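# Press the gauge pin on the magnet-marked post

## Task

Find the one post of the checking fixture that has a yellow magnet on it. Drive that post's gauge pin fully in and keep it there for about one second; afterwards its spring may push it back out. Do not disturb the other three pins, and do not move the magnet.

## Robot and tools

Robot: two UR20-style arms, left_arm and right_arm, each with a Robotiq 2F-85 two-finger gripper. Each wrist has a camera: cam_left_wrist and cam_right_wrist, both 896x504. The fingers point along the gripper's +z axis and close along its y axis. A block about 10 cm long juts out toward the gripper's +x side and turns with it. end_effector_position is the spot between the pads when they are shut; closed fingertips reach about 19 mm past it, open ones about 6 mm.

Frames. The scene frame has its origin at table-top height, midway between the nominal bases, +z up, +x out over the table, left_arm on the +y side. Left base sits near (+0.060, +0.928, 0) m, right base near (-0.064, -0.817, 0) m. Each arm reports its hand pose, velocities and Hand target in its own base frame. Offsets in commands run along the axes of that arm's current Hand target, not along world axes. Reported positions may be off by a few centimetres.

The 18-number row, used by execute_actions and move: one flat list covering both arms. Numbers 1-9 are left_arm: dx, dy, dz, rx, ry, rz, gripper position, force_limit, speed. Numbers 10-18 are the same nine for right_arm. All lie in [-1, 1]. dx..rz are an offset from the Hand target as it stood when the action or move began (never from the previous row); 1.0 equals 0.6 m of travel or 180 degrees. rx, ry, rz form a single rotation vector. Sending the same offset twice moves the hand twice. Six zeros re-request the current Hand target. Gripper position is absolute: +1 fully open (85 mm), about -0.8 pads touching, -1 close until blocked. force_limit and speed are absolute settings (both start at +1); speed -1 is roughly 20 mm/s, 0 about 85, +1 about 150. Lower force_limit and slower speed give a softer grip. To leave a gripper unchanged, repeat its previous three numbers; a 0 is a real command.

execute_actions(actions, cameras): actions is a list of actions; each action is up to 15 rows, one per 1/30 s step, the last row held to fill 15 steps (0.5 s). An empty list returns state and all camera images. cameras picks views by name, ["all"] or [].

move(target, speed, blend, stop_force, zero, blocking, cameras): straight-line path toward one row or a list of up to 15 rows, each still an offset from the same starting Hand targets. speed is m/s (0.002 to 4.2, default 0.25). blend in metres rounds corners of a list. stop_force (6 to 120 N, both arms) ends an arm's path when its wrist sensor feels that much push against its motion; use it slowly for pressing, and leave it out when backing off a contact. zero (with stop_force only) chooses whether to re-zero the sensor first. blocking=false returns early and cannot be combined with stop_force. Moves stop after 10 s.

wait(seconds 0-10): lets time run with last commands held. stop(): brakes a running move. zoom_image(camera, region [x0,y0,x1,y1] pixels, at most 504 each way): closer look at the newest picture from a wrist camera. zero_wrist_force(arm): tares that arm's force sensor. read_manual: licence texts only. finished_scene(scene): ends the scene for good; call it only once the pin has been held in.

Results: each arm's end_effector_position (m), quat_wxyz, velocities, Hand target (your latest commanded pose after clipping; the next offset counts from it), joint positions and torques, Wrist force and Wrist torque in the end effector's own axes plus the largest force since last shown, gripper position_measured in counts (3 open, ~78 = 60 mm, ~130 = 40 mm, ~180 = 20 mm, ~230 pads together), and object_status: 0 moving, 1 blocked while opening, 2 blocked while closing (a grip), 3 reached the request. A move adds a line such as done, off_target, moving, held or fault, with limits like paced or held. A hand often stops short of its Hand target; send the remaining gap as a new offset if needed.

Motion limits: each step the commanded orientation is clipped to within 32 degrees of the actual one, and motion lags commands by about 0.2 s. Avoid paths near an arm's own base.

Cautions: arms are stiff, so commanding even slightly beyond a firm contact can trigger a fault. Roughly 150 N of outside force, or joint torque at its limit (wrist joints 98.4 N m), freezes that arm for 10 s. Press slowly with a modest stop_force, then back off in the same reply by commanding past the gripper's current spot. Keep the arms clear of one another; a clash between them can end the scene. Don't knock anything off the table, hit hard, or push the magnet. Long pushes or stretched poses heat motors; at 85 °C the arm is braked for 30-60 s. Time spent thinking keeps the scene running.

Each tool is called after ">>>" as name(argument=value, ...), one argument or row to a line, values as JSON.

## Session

>>> execute_actions(
  actions=[],
)

Scene clock: 0.00 s.
left_arm: end_effector_position=(+1.6020, +0.5513, +0.3701) position_measured=3 object_status=3 end_effector_quat_wxyz=(-0.049, +0.940, +0.190, +0.279) | right_arm: end_effector_position=(+0.4481, +0.4679, +0.3319) position_measured=3 object_status=3 end_effector_quat_wxyz=(-0.272, +0.502, +0.649, +0.503)
Joint positions: left_arm=[0.193 -0.686 0.985 -2.439 -1.472 -3.319] | right_arm=[4.007 -1.969 -2.772 1.193 2.076 2.519]
Joint velocities: within noise
Joint torques (N m): no reading
Motor temperatures (°C): left_arm=[24 35 26 38 34 34] | right_arm=[28 35 36 37 34 38]
Wrist force (N): no reading
Wrist torque (N m): no reading
Wrist force, peak (N): no reading
Hand target: left_arm +1.6020, +0.5513, +0.3701; -0.049, +0.940, +0.190, +0.279 | right_arm +0.4481, +0.4679, +0.3319; -0.272, +0.502, +0.649, +0.503
Tool commands: left_gripper/position=+1.0 left_gripper/force_limit=+1.0 left_gripper/speed=+1.0 right_gripper/position=+1.0 right_gripper/force_limit=+1.0 right_gripper/speed=+1.0
camera_calibration:
cam_left_wrist: T_world_to_cam=[[0.359759, -0.933045, -0.000644322, -0.0546982], [-0.905937, -0.349141, -0.239538, 1.75183], [0.223274, 0.0867594, -0.970887, 0.0836019], [0, 0, 0, 1]] pos_world=[1.58806, 0.553346, 0.500761]
cam_right_wrist: T_world_to_cam=[[0.936397, -0.0141338, 0.350658, -0.517198], [0.256442, -0.654562, -0.711187, 0.443258], [0.239579, 0.755877, -0.609305, -0.132345], [0, 0, 0, 1]] pos_world=[0.40234, 0.382866, 0.41596]

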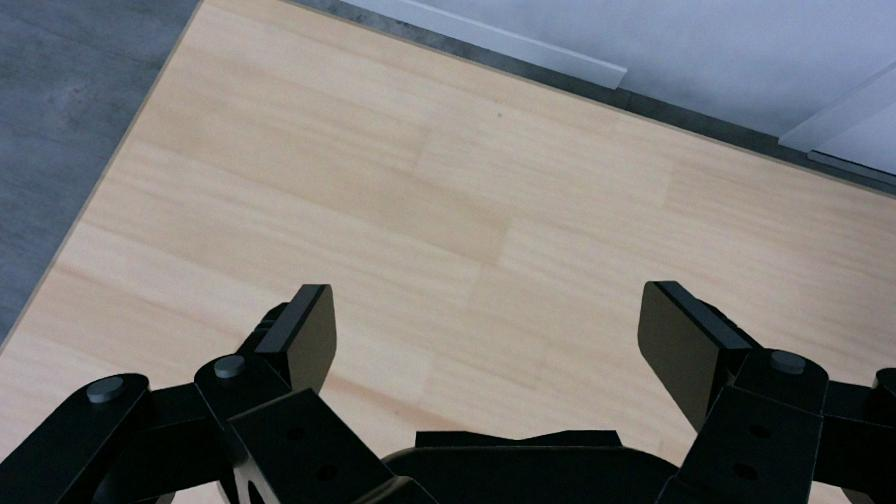

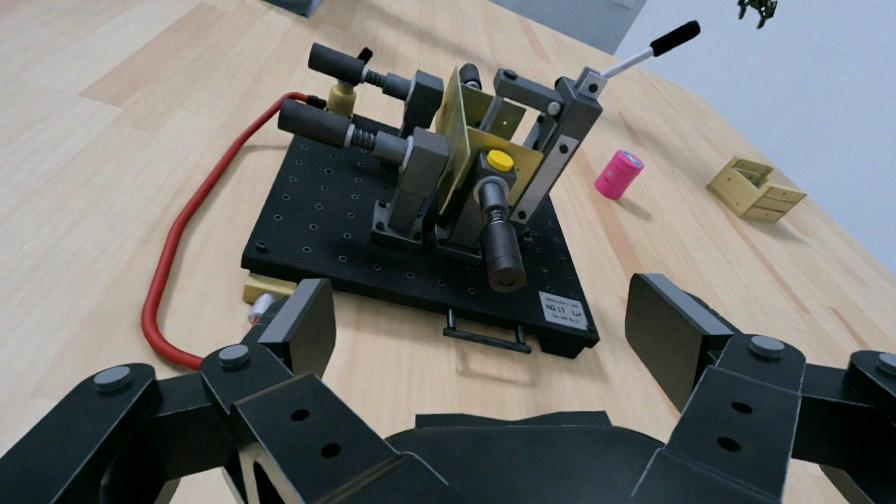

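>>> zoom_image(
  camera="cam_right_wrist",
  region=[420, 120, 620, 320],
)

>>> zoom_image(
  camera="cam_right_wrist",
  region=[230, 20, 620, 360],
)

Scaled by 2.520 from the camera's 896x504 image, which has a finer 1280x720 frame.

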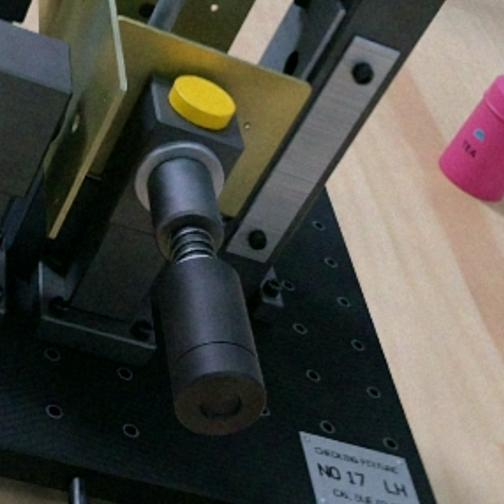

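Scaled by 1.292 from the camera's 896x504 image, which has a finer 1280x720 frame.

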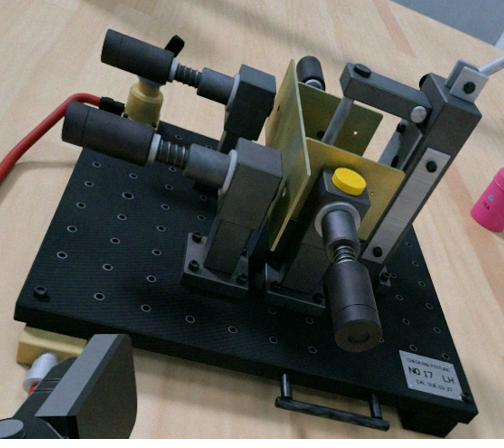

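>>> move(
  target=[0, 0, 0, 0, 0, 0, 1, 1, 1, -0.1917, 0.0692, 0.3565, 0.1173, -0.3699, 0.0609, -1, -1, 0],
  speed=0.35,
  cameras=["cam_right_wrist"],
)

>>> zoom_image(
  camera="cam_right_wrist",
  region=[320, 0, 640, 320],
)

Scene clock: 5.00 s.
left_arm: end_effector_position=(+1.6020, +0.5513, +0.3701) position_measured=3 object_status=3 end_effector_quat_wxyz=(-0.049, +0.940, +0.190, +0.279) | right_arm: end_effector_position=(+0.5590, +0.6219, +0.1748) position_measured=232 object_status=3 end_effector_quat_wxyz=(+0.000, +0.695, +0.719, +0.000)
Joint positions: left_arm=[0.193 -0.686 0.985 -2.439 -1.472 -3.319] | right_arm=[4.223 -1.796 -2.233 -0.684 1.571 2.617]
Joint torques (N m): left_arm=[-2.21 -276.48 -103.04 -11.33 1.44 -1.04] | right_arm=[19.05 90.24 89.51 4.6 -3.6 5.08]
Wrist force (N): left_arm=[-0.1 0.1 -0.4] | right_arm=[-1.1 2.0 0.9]
Wrist torque (N m): left_arm=[0.01 0.02 0.00] | right_arm=[1.27 0.38 -0.81]
Wrist force, peak (N): left_arm=[0.6 -0.5 -0.3] | right_arm=[1.2 3.1 2.0]
Hand target: left_arm +1.6020, +0.5513, +0.3701; -0.049, +0.940, +0.190, +0.279 | right_arm +0.5590, +0.6220, +0.1748; +0.000, +0.695, +0.719, +0.000
Off the commanded pose: left_arm 0.000 m, 0 deg | right_arm 0.000 m, 0 deg.
move: done
camera_calibration:
cam_right_wrist: T_world_to_cam=[[0.999958, 0.0046654, -0.00786315, -0.548248], [0.00693794, -0.947313, 0.320234, 0.545096], [-0.00595484, -0.320275, -0.947306, 0.494579], [0, 0, 0, 1]] pos_world=[0.547389, 0.677336, 0.289649]
Images, in order (width x height): cam_right_wrist 896x504.

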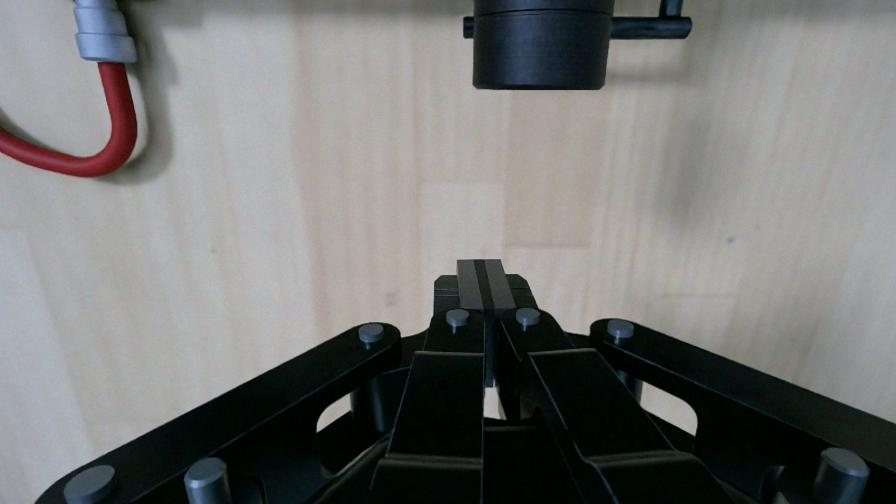

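Scaled by 1.575 from the camera's 896x504 image, which has a finer 1280x720 frame.

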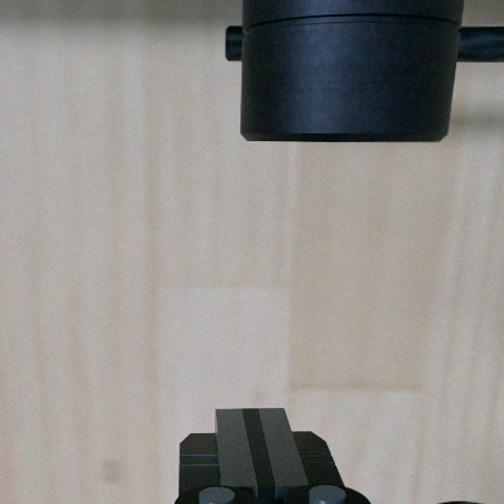

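>>> move(
  target=[0, 0, 0, 0, 0, 0, 1, 1, 1, 0.0725, 0.0243, 0.0067, 0, 0, 0.0089, -1, -1, 0],
  speed=0.1,
  cameras=["cam_right_wrist"],
)

>>> zoom_image(
  camera="cam_right_wrist",
  region=[320, 0, 640, 320],
)

Scene clock: 6.97 s.
left_arm: end_effector_position=(+1.6020, +0.5513, +0.3701) position_measured=3 object_status=3 end_effector_quat_wxyz=(-0.049, +0.940, +0.190, +0.279) | right_arm: end_effector_position=(+0.5720, +0.6658, +0.1708) position_measured=232 object_status=3 end_effector_quat_wxyz=(+0.000, +0.705, +0.710, +0.000)
Joint positions: left_arm=[0.193 -0.686 0.985 -2.439 -1.472 -3.319] | right_arm=[4.234 -1.84 -2.178 -0.695 1.571 2.656]
Joint torques (N m): left_arm=[-0.43 -274.7 -103.47 -11.46 1.11 -0.7] | right_arm=[20.88 108.75 89.8 4.85 -1.95 6.32]
Wrist force (N): left_arm=[0.2 -0.2 -0.2] | right_arm=[-1.7 2.4 0.0]
Wrist torque (N m): left_arm=[-0.03 -0.02 0.00] | right_arm=[1.38 0.57 -0.82]
Wrist force, peak (N): left_arm=[0.6 -0.2 -0.3] | right_arm=[-2.9 1.6 0.6]
Hand target: left_arm +1.6020, +0.5513, +0.3701; -0.049, +0.940, +0.190, +0.279 | right_arm +0.5721, +0.6659, +0.1708; +0.000, +0.705, +0.709, +0.000
Off the commanded pose: left_arm 0.000 m, 0 deg | right_arm 0.000 m, 0 deg.
move: done
camera_calibration:
cam_right_wrist: T_world_to_cam=[[0.999698, -0.0232643, -0.00792515, -0.542759], [-0.0194995, -0.947073, 0.320426, 0.602759], [-0.0149602, -0.320175, -0.94724, 0.509998], [0, 0, 0, 1]] pos_world=[0.561978, 0.721518, 0.285649]
Images, in order (width x height): cam_right_wrist 896x504.

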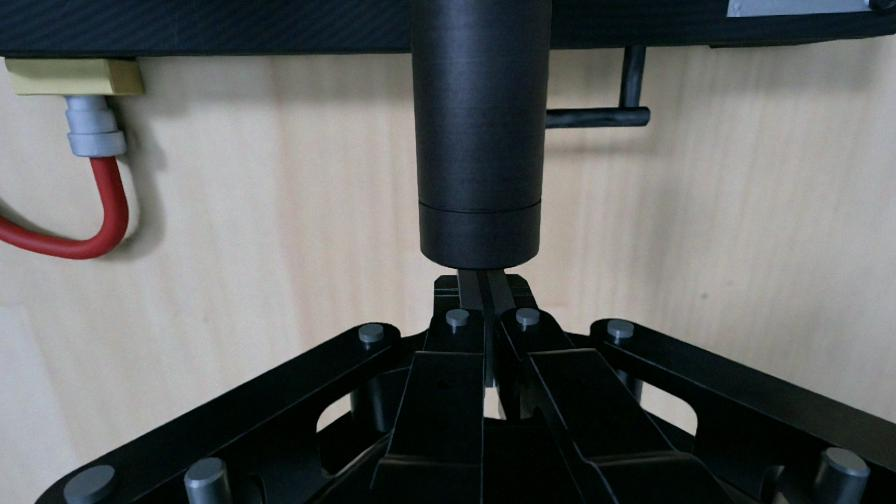

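Scaled by 1.575 from the camera's 896x504 image, which has a finer 1280x720 frame.

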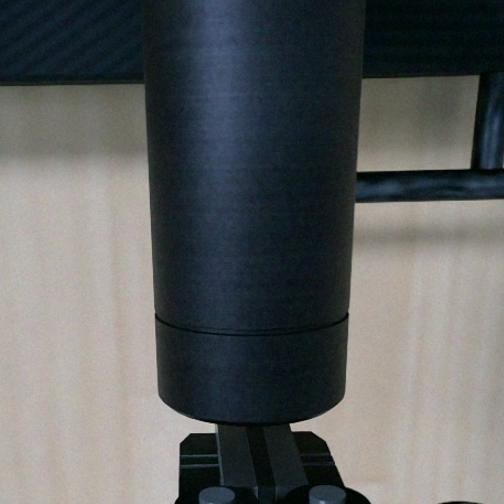

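>>> move(
  target=[0, 0, 0, 0, 0, 0, 1, 1, 1, 0.075, 0, 0, 0, 0, 0, -1, -1, 0],
  speed=0.013,
  stop_force=35,
  cameras=["cam_right_wrist"],
)

>>> wait(
  seconds=1.3,
)

Scene clock: 11.90 s.
left_arm: end_effector_position=(+1.6020, +0.5513, +0.3701) position_measured=3 object_status=3 end_effector_quat_wxyz=(-0.049, +0.940, +0.190, +0.279) | right_arm: end_effector_position=(+0.5719, +0.6907, +0.1707) position_measured=232 object_status=3 end_effector_quat_wxyz=(+0.000, +0.705, +0.709, +0.000)
Joint positions: left_arm=[0.193 -0.686 0.985 -2.439 -1.472 -3.319] | right_arm=[4.247 -1.857 -2.152 -0.704 1.571 2.669]
Joint torques (N m): left_arm=[-4.05 -272.91 -104.08 -11.4 1.54 -1.14] | right_arm=[-3.15 155.92 85.47 23.29 10.13 -7.9]
Wrist force (N): left_arm=[0.1 0.2 -0.2] | right_arm=[-30.2 3.6 7.3]
Wrist torque (N m): left_arm=[0.04 -0.02 0.00] | right_arm=[1.27 0.62 -0.84]
Wrist force, peak (N): left_arm=[0.6 -0.3 -0.3] | right_arm=[-68.0 1.8 -16.4]
Hand target: left_arm +1.6020, +0.5513, +0.3701; -0.049, +0.940, +0.190, +0.279 | right_arm +0.5719, +0.6907, +0.1707; +0.000, +0.705, +0.709, +0.000 (not the last commanded pose)
Off the commanded pose: left_arm 0.000 m, 0 deg | right_arm 0.020 m, 0 deg.
move: contact (right_arm)
camera_calibration:
cam_right_wrist: T_world_to_cam=[[0.999696, -0.0232986, -0.00801587, -0.542025], [-0.0195009, -0.947031, 0.320549, 0.6264], [-0.0150596, -0.320296, -0.947198, 0.51804], [0, 0, 0, 1]] pos_world=[0.561878, 0.746518, 0.28555]
Images, in order (width x height): cam_right_wrist 896x504.

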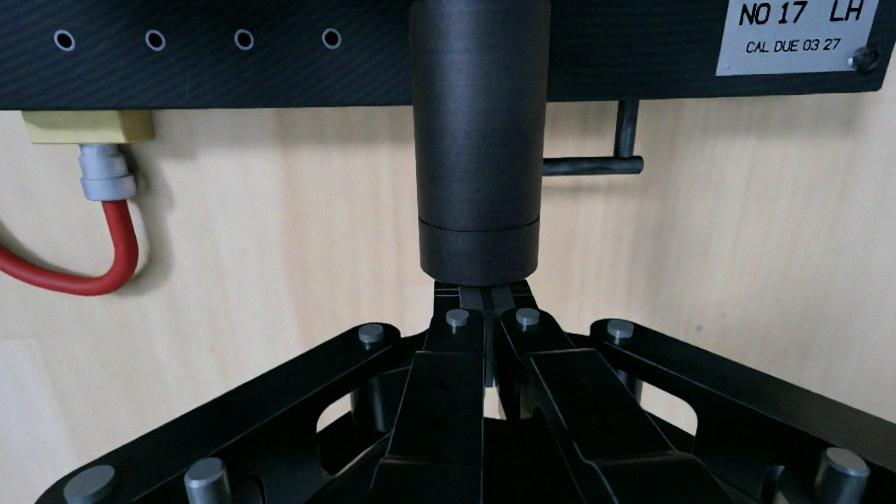

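Scene clock: 13.20 s.
left_arm: end_effector_position=(+1.6020, +0.5513, +0.3701) position_measured=3 object_status=3 end_effector_quat_wxyz=(-0.049, +0.940, +0.190, +0.279) | right_arm: end_effector_position=(+0.5719, +0.6907, +0.1707) position_measured=232 object_status=3 end_effector_quat_wxyz=(+0.000, +0.705, +0.709, +0.000)
Joint positions: left_arm=[0.193 -0.686 0.985 -2.439 -1.472 -3.319] | right_arm=[4.247 -1.857 -2.152 -0.704 1.571 2.669]
Joint torques (N m): left_arm=[4.42 -277.31 -102.83 -11.83 0.82 -0.38] | right_arm=[-3.72 152.55 87 18.64 7.12 -7.34]
Wrist force (N): left_arm=[0.2 -0.2 -0.2] | right_arm=[-29.1 3.1 6.7]
Wrist torque (N m): left_arm=[-0.04 -0.04 0.00] | right_arm=[1.30 0.64 -0.84]
Wrist force, peak (N): left_arm=[0.6 -0.1 0.2] | right_arm=[-30.2 3.4 7.0]
Hand target: left_arm +1.6020, +0.5513, +0.3701; -0.049, +0.940, +0.190, +0.279 | right_arm +0.5719, +0.6907, +0.1707; +0.000, +0.705, +0.709, +0.000 (not the last commanded pose)
Tool commands: left_gripper/position=+1.0 left_gripper/force_limit=+1.0 left_gripper/speed=+1.0 right_gripper/position=-1.0 right_gripper/force_limit=-1.0 right_gripper/speed=+0.0
Off the commanded pose: left_arm 0.000 m, 0 deg | right_arm 0.020 m, 0 deg.
wait: 1.30 s; at rest by 0.17 s

>>> move(
  target=[0, 0, 0, 0, 0, 0, 1, 1, 1, -0.06, 0, 0, 0, 0, 0, -1, -1, 0],
  speed=0.08,
)

>>> finished_scene(
  scene=2,
)

Scene clock: 14.67 s.
left_arm: end_effector_position=(+1.6020, +0.5513, +0.3701) position_measured=3 object_status=3 end_effector_quat_wxyz=(-0.049, +0.940, +0.190, +0.279) | right_arm: end_effector_position=(+0.5721, +0.6549, +0.1708) position_measured=232 object_status=3 end_effector_quat_wxyz=(+0.000, +0.705, +0.709, +0.000)
Joint positions: left_arm=[0.193 -0.686 0.985 -2.439 -1.472 -3.319] | right_arm=[4.227 -1.832 -2.189 -0.691 1.571 2.65]
Joint torques (N m): left_arm=[-0.7 -275.18 -101.61 -12.2 0.52 -0.82] | right_arm=[-19.88 142.96 54.01 15.36 1.78 -6.74]
Wrist force (N): left_arm=[0.1 -0.1 0.1] | right_arm=[0.2 2.1 2.0]
Wrist torque (N m): left_arm=[-0.02 -0.02 0.00] | right_arm=[1.33 0.21 -0.41]
Wrist force, peak (N): left_arm=[0.4 -0.4 0.0] | right_arm=[-29.3 3.0 7.0]
Hand target: left_arm +1.6020, +0.5513, +0.3701; -0.049, +0.940, +0.190, +0.279 | right_arm +0.5722, +0.6547, +0.1708; +0.000, +0.705, +0.709, +0.000
Off the commanded pose: left_arm 0.000 m, 0 deg | right_arm 0.000 m, 0 deg.
move: done

The scene is finished: the task was done.


## Next scene

The same job, from a new start.

>>> execute_actions(
  actions=[],
)

Scene clock: 0.00 s.
left_arm: end_effector_position=(+0.3071, -0.4220, +0.1602) position_measured=3 object_status=3 end_effector_quat_wxyz=(+0.066, +0.956, -0.074, +0.275) | right_arm: end_effector_position=(+0.4900, -0.3027, +0.2369) position_measured=3 object_status=3 end_effector_quat_wxyz=(+0.548, -0.467, -0.511, -0.471)
Joint positions: left_arm=[-1.763 -1.739 2.857 -2.766 -1.003 1.555] | right_arm=[2.511 -2.074 -2.06 -2.212 2.389 -0.015]
Joint velocities: within noise
Joint torques (N m): no reading
Motor temperatures (°C): left_arm=[24 35 26 38 34 33] | right_arm=[28 35 35 36 33 38]
Wrist force (N): no reading
Wrist torque (N m): no reading
Wrist force, peak (N): no reading
Hand target: left_arm +0.3071, -0.4220, +0.1602; +0.066, +0.956, -0.074, +0.275 | right_arm +0.4900, -0.3027, +0.2369; +0.548, -0.467, -0.511, -0.471
Tool commands: left_gripper/position=+1.0 left_gripper/force_limit=+1.0 left_gripper/speed=+1.0 right_gripper/position=+1.0 right_gripper/force_limit=+1.0 right_gripper/speed=+1.0
camera_calibration:
cam_left_wrist: T_world_to_cam=[[-0.204299, -0.976285, 0.0716159, -0.353754], [-0.955218, 0.182823, -0.232669, 0.427195], [0.214058, -0.115943, -0.969916, 0.170568], [0, 0, 0, 1]] pos_world=[0.299281, -0.40369, 0.290166]
cam_right_wrist: T_world_to_cam=[[0.98966, 0.130322, -0.059914, -0.419077], [-0.0206188, -0.284112, -0.958569, 0.167032], [-0.141945, 0.949893, -0.278487, 0.549542], [0, 0, 0, 1]] pos_world=[0.496192, -0.419935, 0.288044]

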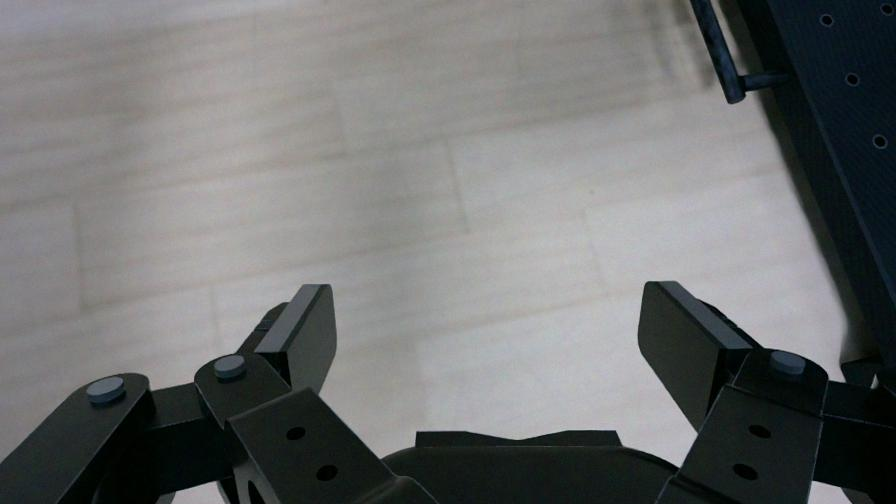

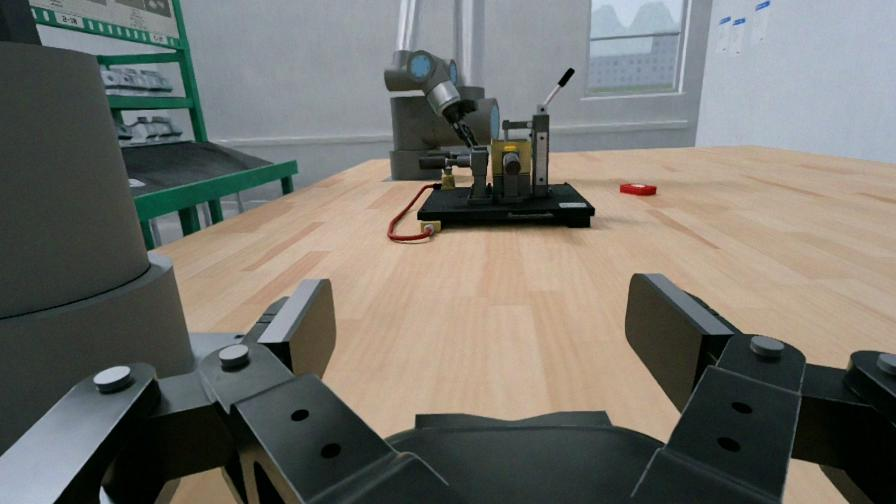

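>>> zoom_image(
  camera="cam_right_wrist",
  region=[380, 40, 640, 250],
)

>>> zoom_image(
  camera="cam_right_wrist",
  region=[410, 125, 560, 220],
)

Scaled by 1.938 from the camera's 896x504 image, which has a finer 1280x720 frame.

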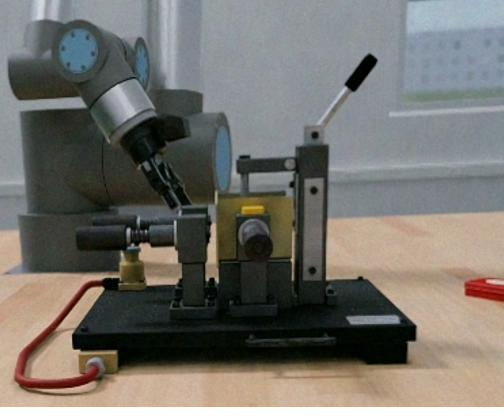

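Scaled by 3.360 from the camera's 896x504 image, which has a finer 1280x720 frame.

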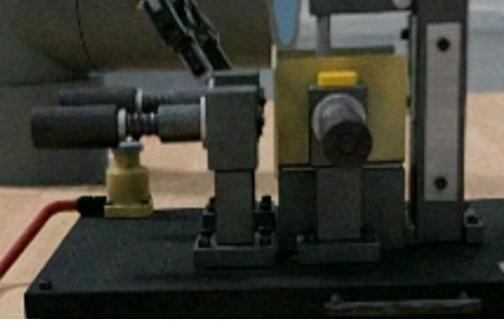

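>>> move(
  target=[0, 0, 0, 0, 0, 0, 1, 1, 1, 0.1357, 0.1795, 0.9802, -0.0287, -0.1336, -0.0049, -1, -1, 0],
  speed=0.4,
  cameras=["cam_right_wrist"],
)

>>> zoom_image(
  camera="cam_right_wrist",
  region=[360, 40, 620, 260],
)

Scene clock: 6.17 s.
left_arm: end_effector_position=(+0.3071, -0.4220, +0.1602) position_measured=3 object_status=3 end_effector_quat_wxyz=(+0.066, +0.956, -0.074, +0.275) | right_arm: end_effector_position=(+0.5290, +0.2905, +0.3401) position_measured=232 object_status=3 end_effector_quat_wxyz=(-0.404, +0.574, +0.596, +0.390)
Joint positions: left_arm=[-1.763 -1.739 2.857 -2.766 -1.003 1.555] | right_arm=[3.482 -1.801 -2.665 0.398 2.661 2.274]
Joint torques (N m): left_arm=[-1.55 -14.83 -56.46 -10.31 3.38 -0.32] | right_arm=[21.1 52.11 21.04 14.6 -0.1 5.8]
Wrist force (N): left_arm=[-0.3 -0.2 0.0] | right_arm=[-0.9 0.1 1.3]
Wrist torque (N m): left_arm=[-0.04 0.05 0.00] | right_arm=[0.45 0.30 -0.38]
Wrist force, peak (N): left_arm=[0.4 0.1 -0.4] | right_arm=[1.6 1.9 4.7]
Hand target: left_arm +0.3071, -0.4220, +0.1602; +0.066, +0.956, -0.074, +0.275 | right_arm +0.5289, +0.2905, +0.3401; -0.404, +0.574, +0.596, +0.390
Off the commanded pose: left_arm 0.000 m, 0 deg | right_arm 0.000 m, 0 deg.
move: done
camera_calibration:
cam_right_wrist: T_world_to_cam=[[0.998997, 0.0323362, -0.0309827, -0.514988], [-0.00263948, -0.648116, -0.761537, 0.464525], [-0.0447056, 0.760854, -0.647381, 0.14929], [0, 0, 0, 1]] pos_world=[0.522371, 0.204131, 0.434445]
Images, in order (width x height): cam_right_wrist 896x504.

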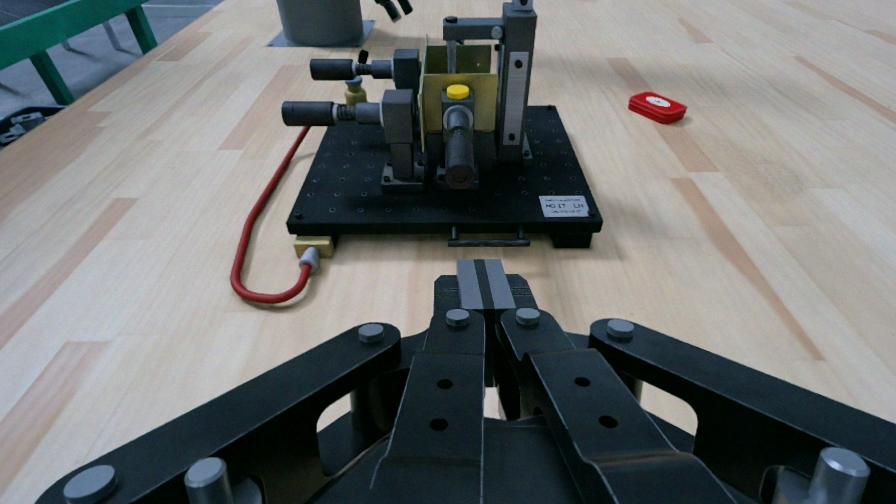

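Scaled by 1.938 from the camera's 896x504 image, which has a finer 1280x720 frame.

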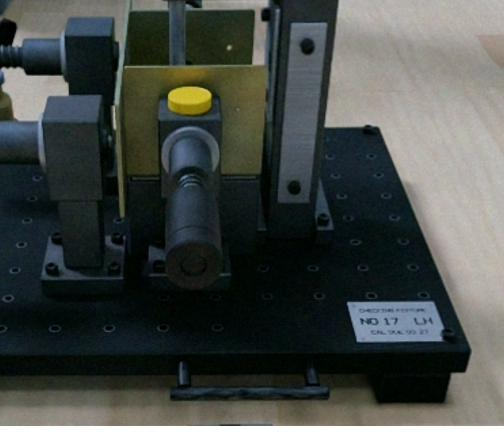

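>>> move(
  target=[0, 0, 0, 0, 0, 0, 1, 1, 1, -0.0762, 0.0132, 0.5672, -0.0034, -0.3796, 0.0056, -1, -1, 0],
  speed=0.35,
  cameras=["cam_right_wrist"],
)

>>> zoom_image(
  camera="cam_right_wrist",
  region=[320, 0, 640, 320],
)

Scene clock: 9.50 s.
left_arm: end_effector_position=(+0.3071, -0.4220, +0.1602) position_measured=3 object_status=3 end_effector_quat_wxyz=(+0.066, +0.956, -0.074, +0.275) | right_arm: end_effector_position=(+0.5259, +0.5899, +0.1718) position_measured=232 object_status=3 end_effector_quat_wxyz=(+0.000, +0.701, +0.713, +0.000)
Joint positions: left_arm=[-1.763 -1.739 2.857 -2.766 -1.003 1.555] | right_arm=[4.241 -1.755 -2.296 -0.662 1.572 2.653]
Joint torques (N m): left_arm=[2.54 -10.92 -55.33 -9.43 2.59 -1.05] | right_arm=[23.8 66.88 77.95 5.71 -3.05 6.64]
Wrist force (N): left_arm=[0.1 0.1 -0.1] | right_arm=[0.1 2.7 1.3]
Wrist torque (N m): left_arm=[0.03 -0.01 0.00] | right_arm=[1.50 -0.07 -0.76]
Wrist force, peak (N): left_arm=[0.0 -0.2 -0.4] | right_arm=[3.6 3.0 2.4]
Hand target: left_arm +0.3071, -0.4220, +0.1602; +0.066, +0.956, -0.074, +0.275 | right_arm +0.5260, +0.5900, +0.1718; +0.000, +0.701, +0.713, -0.001
Off the commanded pose: left_arm 0.000 m, 0 deg | right_arm 0.000 m, 0 deg.
move: done
camera_calibration:
cam_right_wrist: T_world_to_cam=[[0.999876, -0.0131281, -0.00866003, -0.504397], [-0.00966133, -0.947218, 0.320445, 0.524576], [-0.0124098, -0.320322, -0.947228, 0.484693], [0, 0, 0, 1]] pos_world=[0.515417, 0.645524, 0.286649]
Images, in order (width x height): cam_right_wrist 896x504.

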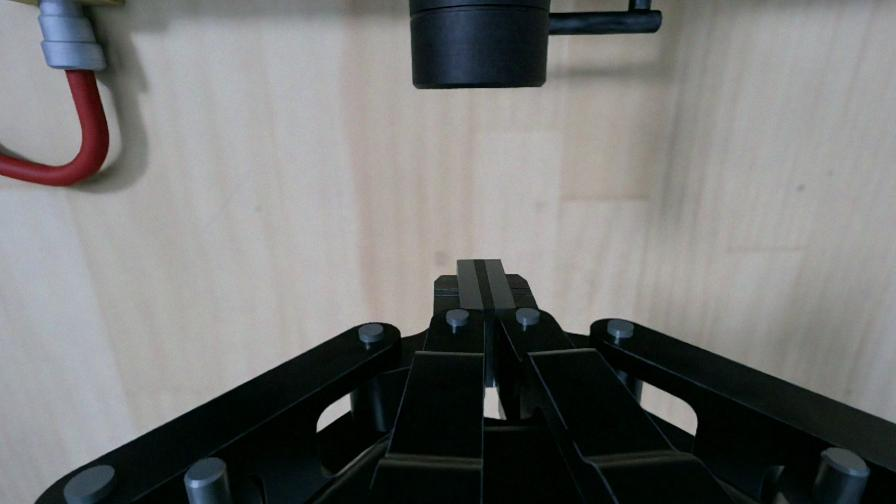

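Scaled by 1.575 from the camera's 896x504 image, which has a finer 1280x720 frame.

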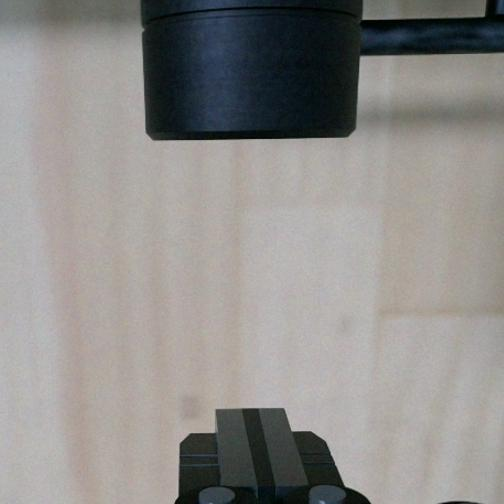

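>>> move(
  target=[0, 0, 0, 0, 0, 0, 1, 1, 1, 0.0758, 0, 0.0015, 0, 0, 0.004, -1, -1, 0],
  speed=0.1,
  cameras=["cam_right_wrist"],
)

Scene clock: 11.20 s.
left_arm: end_effector_position=(+0.3071, -0.4220, +0.1602) position_measured=3 object_status=3 end_effector_quat_wxyz=(+0.066, +0.956, -0.074, +0.275) | right_arm: end_effector_position=(+0.5252, +0.6353, +0.1709) position_measured=232 object_status=3 end_effector_quat_wxyz=(+0.000, +0.706, +0.709, -0.001)
Joint positions: left_arm=[-1.763 -1.739 2.857 -2.766 -1.003 1.555] | right_arm=[4.268 -1.789 -2.251 -0.673 1.572 2.692]
Joint torques (N m): left_arm=[0.91 -13.48 -53.85 -10.35 3.76 -1.16] | right_arm=[23.49 91.44 81.09 5.61 1.49 6.41]
Wrist force (N): left_arm=[0.1 0.1 -0.2] | right_arm=[-1.1 2.0 2.1]
Wrist torque (N m): left_arm=[0.02 -0.01 0.00] | right_arm=[1.50 0.19 -0.66]
Wrist force, peak (N): left_arm=[0.5 0.1 -0.3] | right_arm=[-1.3 2.8 1.4]
Hand target: left_arm +0.3071, -0.4220, +0.1602; +0.066, +0.956, -0.074, +0.275 | right_arm +0.5252, +0.6354, +0.1709; +0.000, +0.706, +0.709, -0.001
Off the commanded pose: left_arm 0.000 m, 0 deg | right_arm 0.000 m, 0 deg.
move: done
camera_calibration:
cam_right_wrist: T_world_to_cam=[[0.999632, -0.0256855, -0.00875759, -0.494923], [-0.0215229, -0.946957, 0.320638, 0.573928], [-0.0165288, -0.320332, -0.947161, 0.500556], [0, 0, 0, 1]] pos_world=[0.515367, 0.691116, 0.28575]
Images, in order (width x height): cam_right_wrist 896x504.

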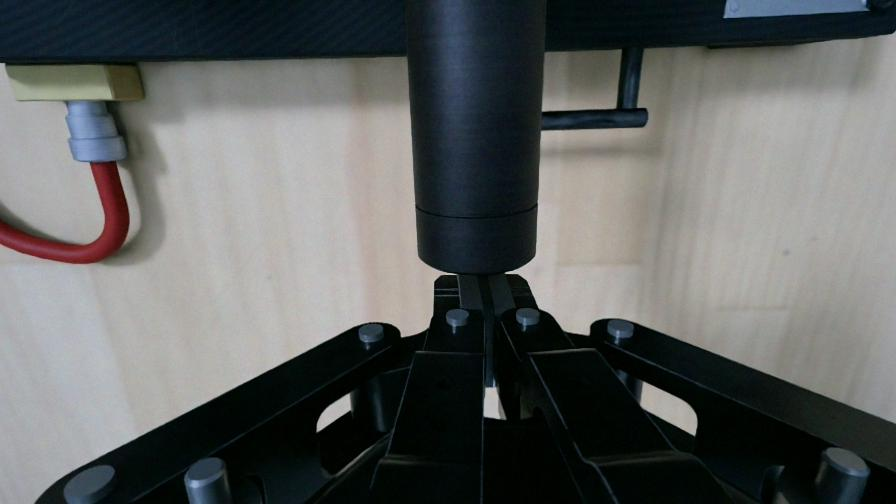

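>>> move(
  target=[0, 0, 0, 0, 0, 0, 1, 1, 1, 0.06, 0, 0, 0, 0, 0, -1, -1, 0],
  speed=0.013,
  stop_force=35,
)

>>> wait(
  seconds=1.2,
)

Scene clock: 14.43 s.
left_arm: end_effector_position=(+0.3071, -0.4220, +0.1602) position_measured=3 object_status=3 end_effector_quat_wxyz=(+0.066, +0.956, -0.074, +0.275) | right_arm: end_effector_position=(+0.5251, +0.6588, +0.1708) position_measured=232 object_status=3 end_effector_quat_wxyz=(+0.000, +0.706, +0.709, -0.001)
Joint positions: left_arm=[-1.763 -1.739 2.857 -2.766 -1.003 1.555] | right_arm=[4.28 -1.806 -2.226 -0.68 1.572 2.705]
Joint torques (N m): left_arm=[-0.02 -10.74 -55.25 -9.76 2.67 -0.32] | right_arm=[-4.45 137.2 87.46 23.61 9.04 -7.52]
Wrist force (N): left_arm=[0.2 0.1 -0.4] | right_arm=[-30.2 3.6 8.1]
Wrist torque (N m): left_arm=[0.01 -0.03 0.00] | right_arm=[1.59 0.27 -0.72]
Wrist force, peak (N): left_arm=[0.2 -0.1 -0.5] | right_arm=[-66.8 3.1 -12.1]
Hand target: left_arm +0.3071, -0.4220, +0.1602; +0.066, +0.956, -0.074, +0.275 | right_arm +0.5251, +0.6588, +0.1708; +0.000, +0.706, +0.709, -0.001 (not the last commanded pose)
Off the commanded pose: left_arm 0.000 m, 0 deg | right_arm 0.013 m, 0 deg.
move: contact (right_arm)

Scene clock: 15.63 s.
left_arm: end_effector_position=(+0.3071, -0.4220, +0.1602) position_measured=3 object_status=3 end_effector_quat_wxyz=(+0.066, +0.956, -0.074, +0.275) | right_arm: end_effector_position=(+0.5251, +0.6588, +0.1708) position_measured=232 object_status=3 end_effector_quat_wxyz=(+0.000, +0.706, +0.709, -0.001)
Joint positions: left_arm=[-1.763 -1.739 2.857 -2.766 -1.003 1.555] | right_arm=[4.28 -1.806 -2.226 -0.68 1.572 2.705]
Joint torques (N m): left_arm=[2.37 -10.17 -56.74 -9.87 2.76 -1.05] | right_arm=[-3.15 131.79 83.59 20.37 6.35 -7.29]
Wrist force (N): left_arm=[-0.1 0.0 -0.2] | right_arm=[-29.0 3.0 8.5]
Wrist torque (N m): left_arm=[0.01 0.02 0.00] | right_arm=[1.59 0.27 -0.73]
Wrist force, peak (N): left_arm=[0.0 0.4 -0.3] | right_arm=[-30.2 3.4 8.3]
Hand target: left_arm +0.3071, -0.4220, +0.1602; +0.066, +0.956, -0.074, +0.275 | right_arm +0.5251, +0.6588, +0.1708; +0.000, +0.706, +0.709, -0.001 (not the last commanded pose)
Tool commands: left_gripper/position=+1.0 left_gripper/force_limit=+1.0 left_gripper/speed=+1.0 right_gripper/position=-1.0 right_gripper/force_limit=-1.0 right_gripper/speed=+0.0
Off the commanded pose: left_arm 0.000 m, 0 deg | right_arm 0.013 m, 0 deg.
wait: 1.20 s; at rest by 0.17 s

>>> move(
  target=[0, 0, 0, 0, 0, 0, 1, 1, 1, -0.06, 0, 0, 0, 0, 0, -1, -1, 0],
  speed=0.08,
)

>>> finished_scene(
  scene=3,
)

Scene clock: 16.63 s.
left_arm: end_effector_position=(+0.3071, -0.4220, +0.1602) position_measured=3 object_status=3 end_effector_quat_wxyz=(+0.066, +0.956, -0.074, +0.275) | right_arm: end_effector_position=(+0.5252, +0.6230, +0.1709) position_measured=232 object_status=3 end_effector_quat_wxyz=(+0.000, +0.706, +0.709, -0.001)
Joint positions: left_arm=[-1.763 -1.739 2.857 -2.766 -1.003 1.555] | right_arm=[4.261 -1.78 -2.264 -0.669 1.572 2.686]
Joint torques (N m): left_arm=[-1.2 -12.92 -55.65 -9.81 3.46 -2.15] | right_arm=[-24.96 118.13 54.28 15.87 0.95 -6.82]
Wrist force (N): left_arm=[-0.2 -0.3 -0.3] | right_arm=[-2.0 1.4 1.7]
Wrist torque (N m): left_arm=[-0.05 0.04 0.00] | right_arm=[1.37 0.33 -0.25]
Wrist force, peak (N): left_arm=[0.0 0.2 -0.4] | right_arm=[-29.3 2.7 8.7]
Hand target: left_arm +0.3071, -0.4220, +0.1602; +0.066, +0.956, -0.074, +0.275 | right_arm +0.5252, +0.6228, +0.1709; +0.000, +0.706, +0.709, -0.001
Off the commanded pose: left_arm 0.000 m, 0 deg | right_arm 0.000 m, 0 deg.
move: done

The scene is finished: the task was done.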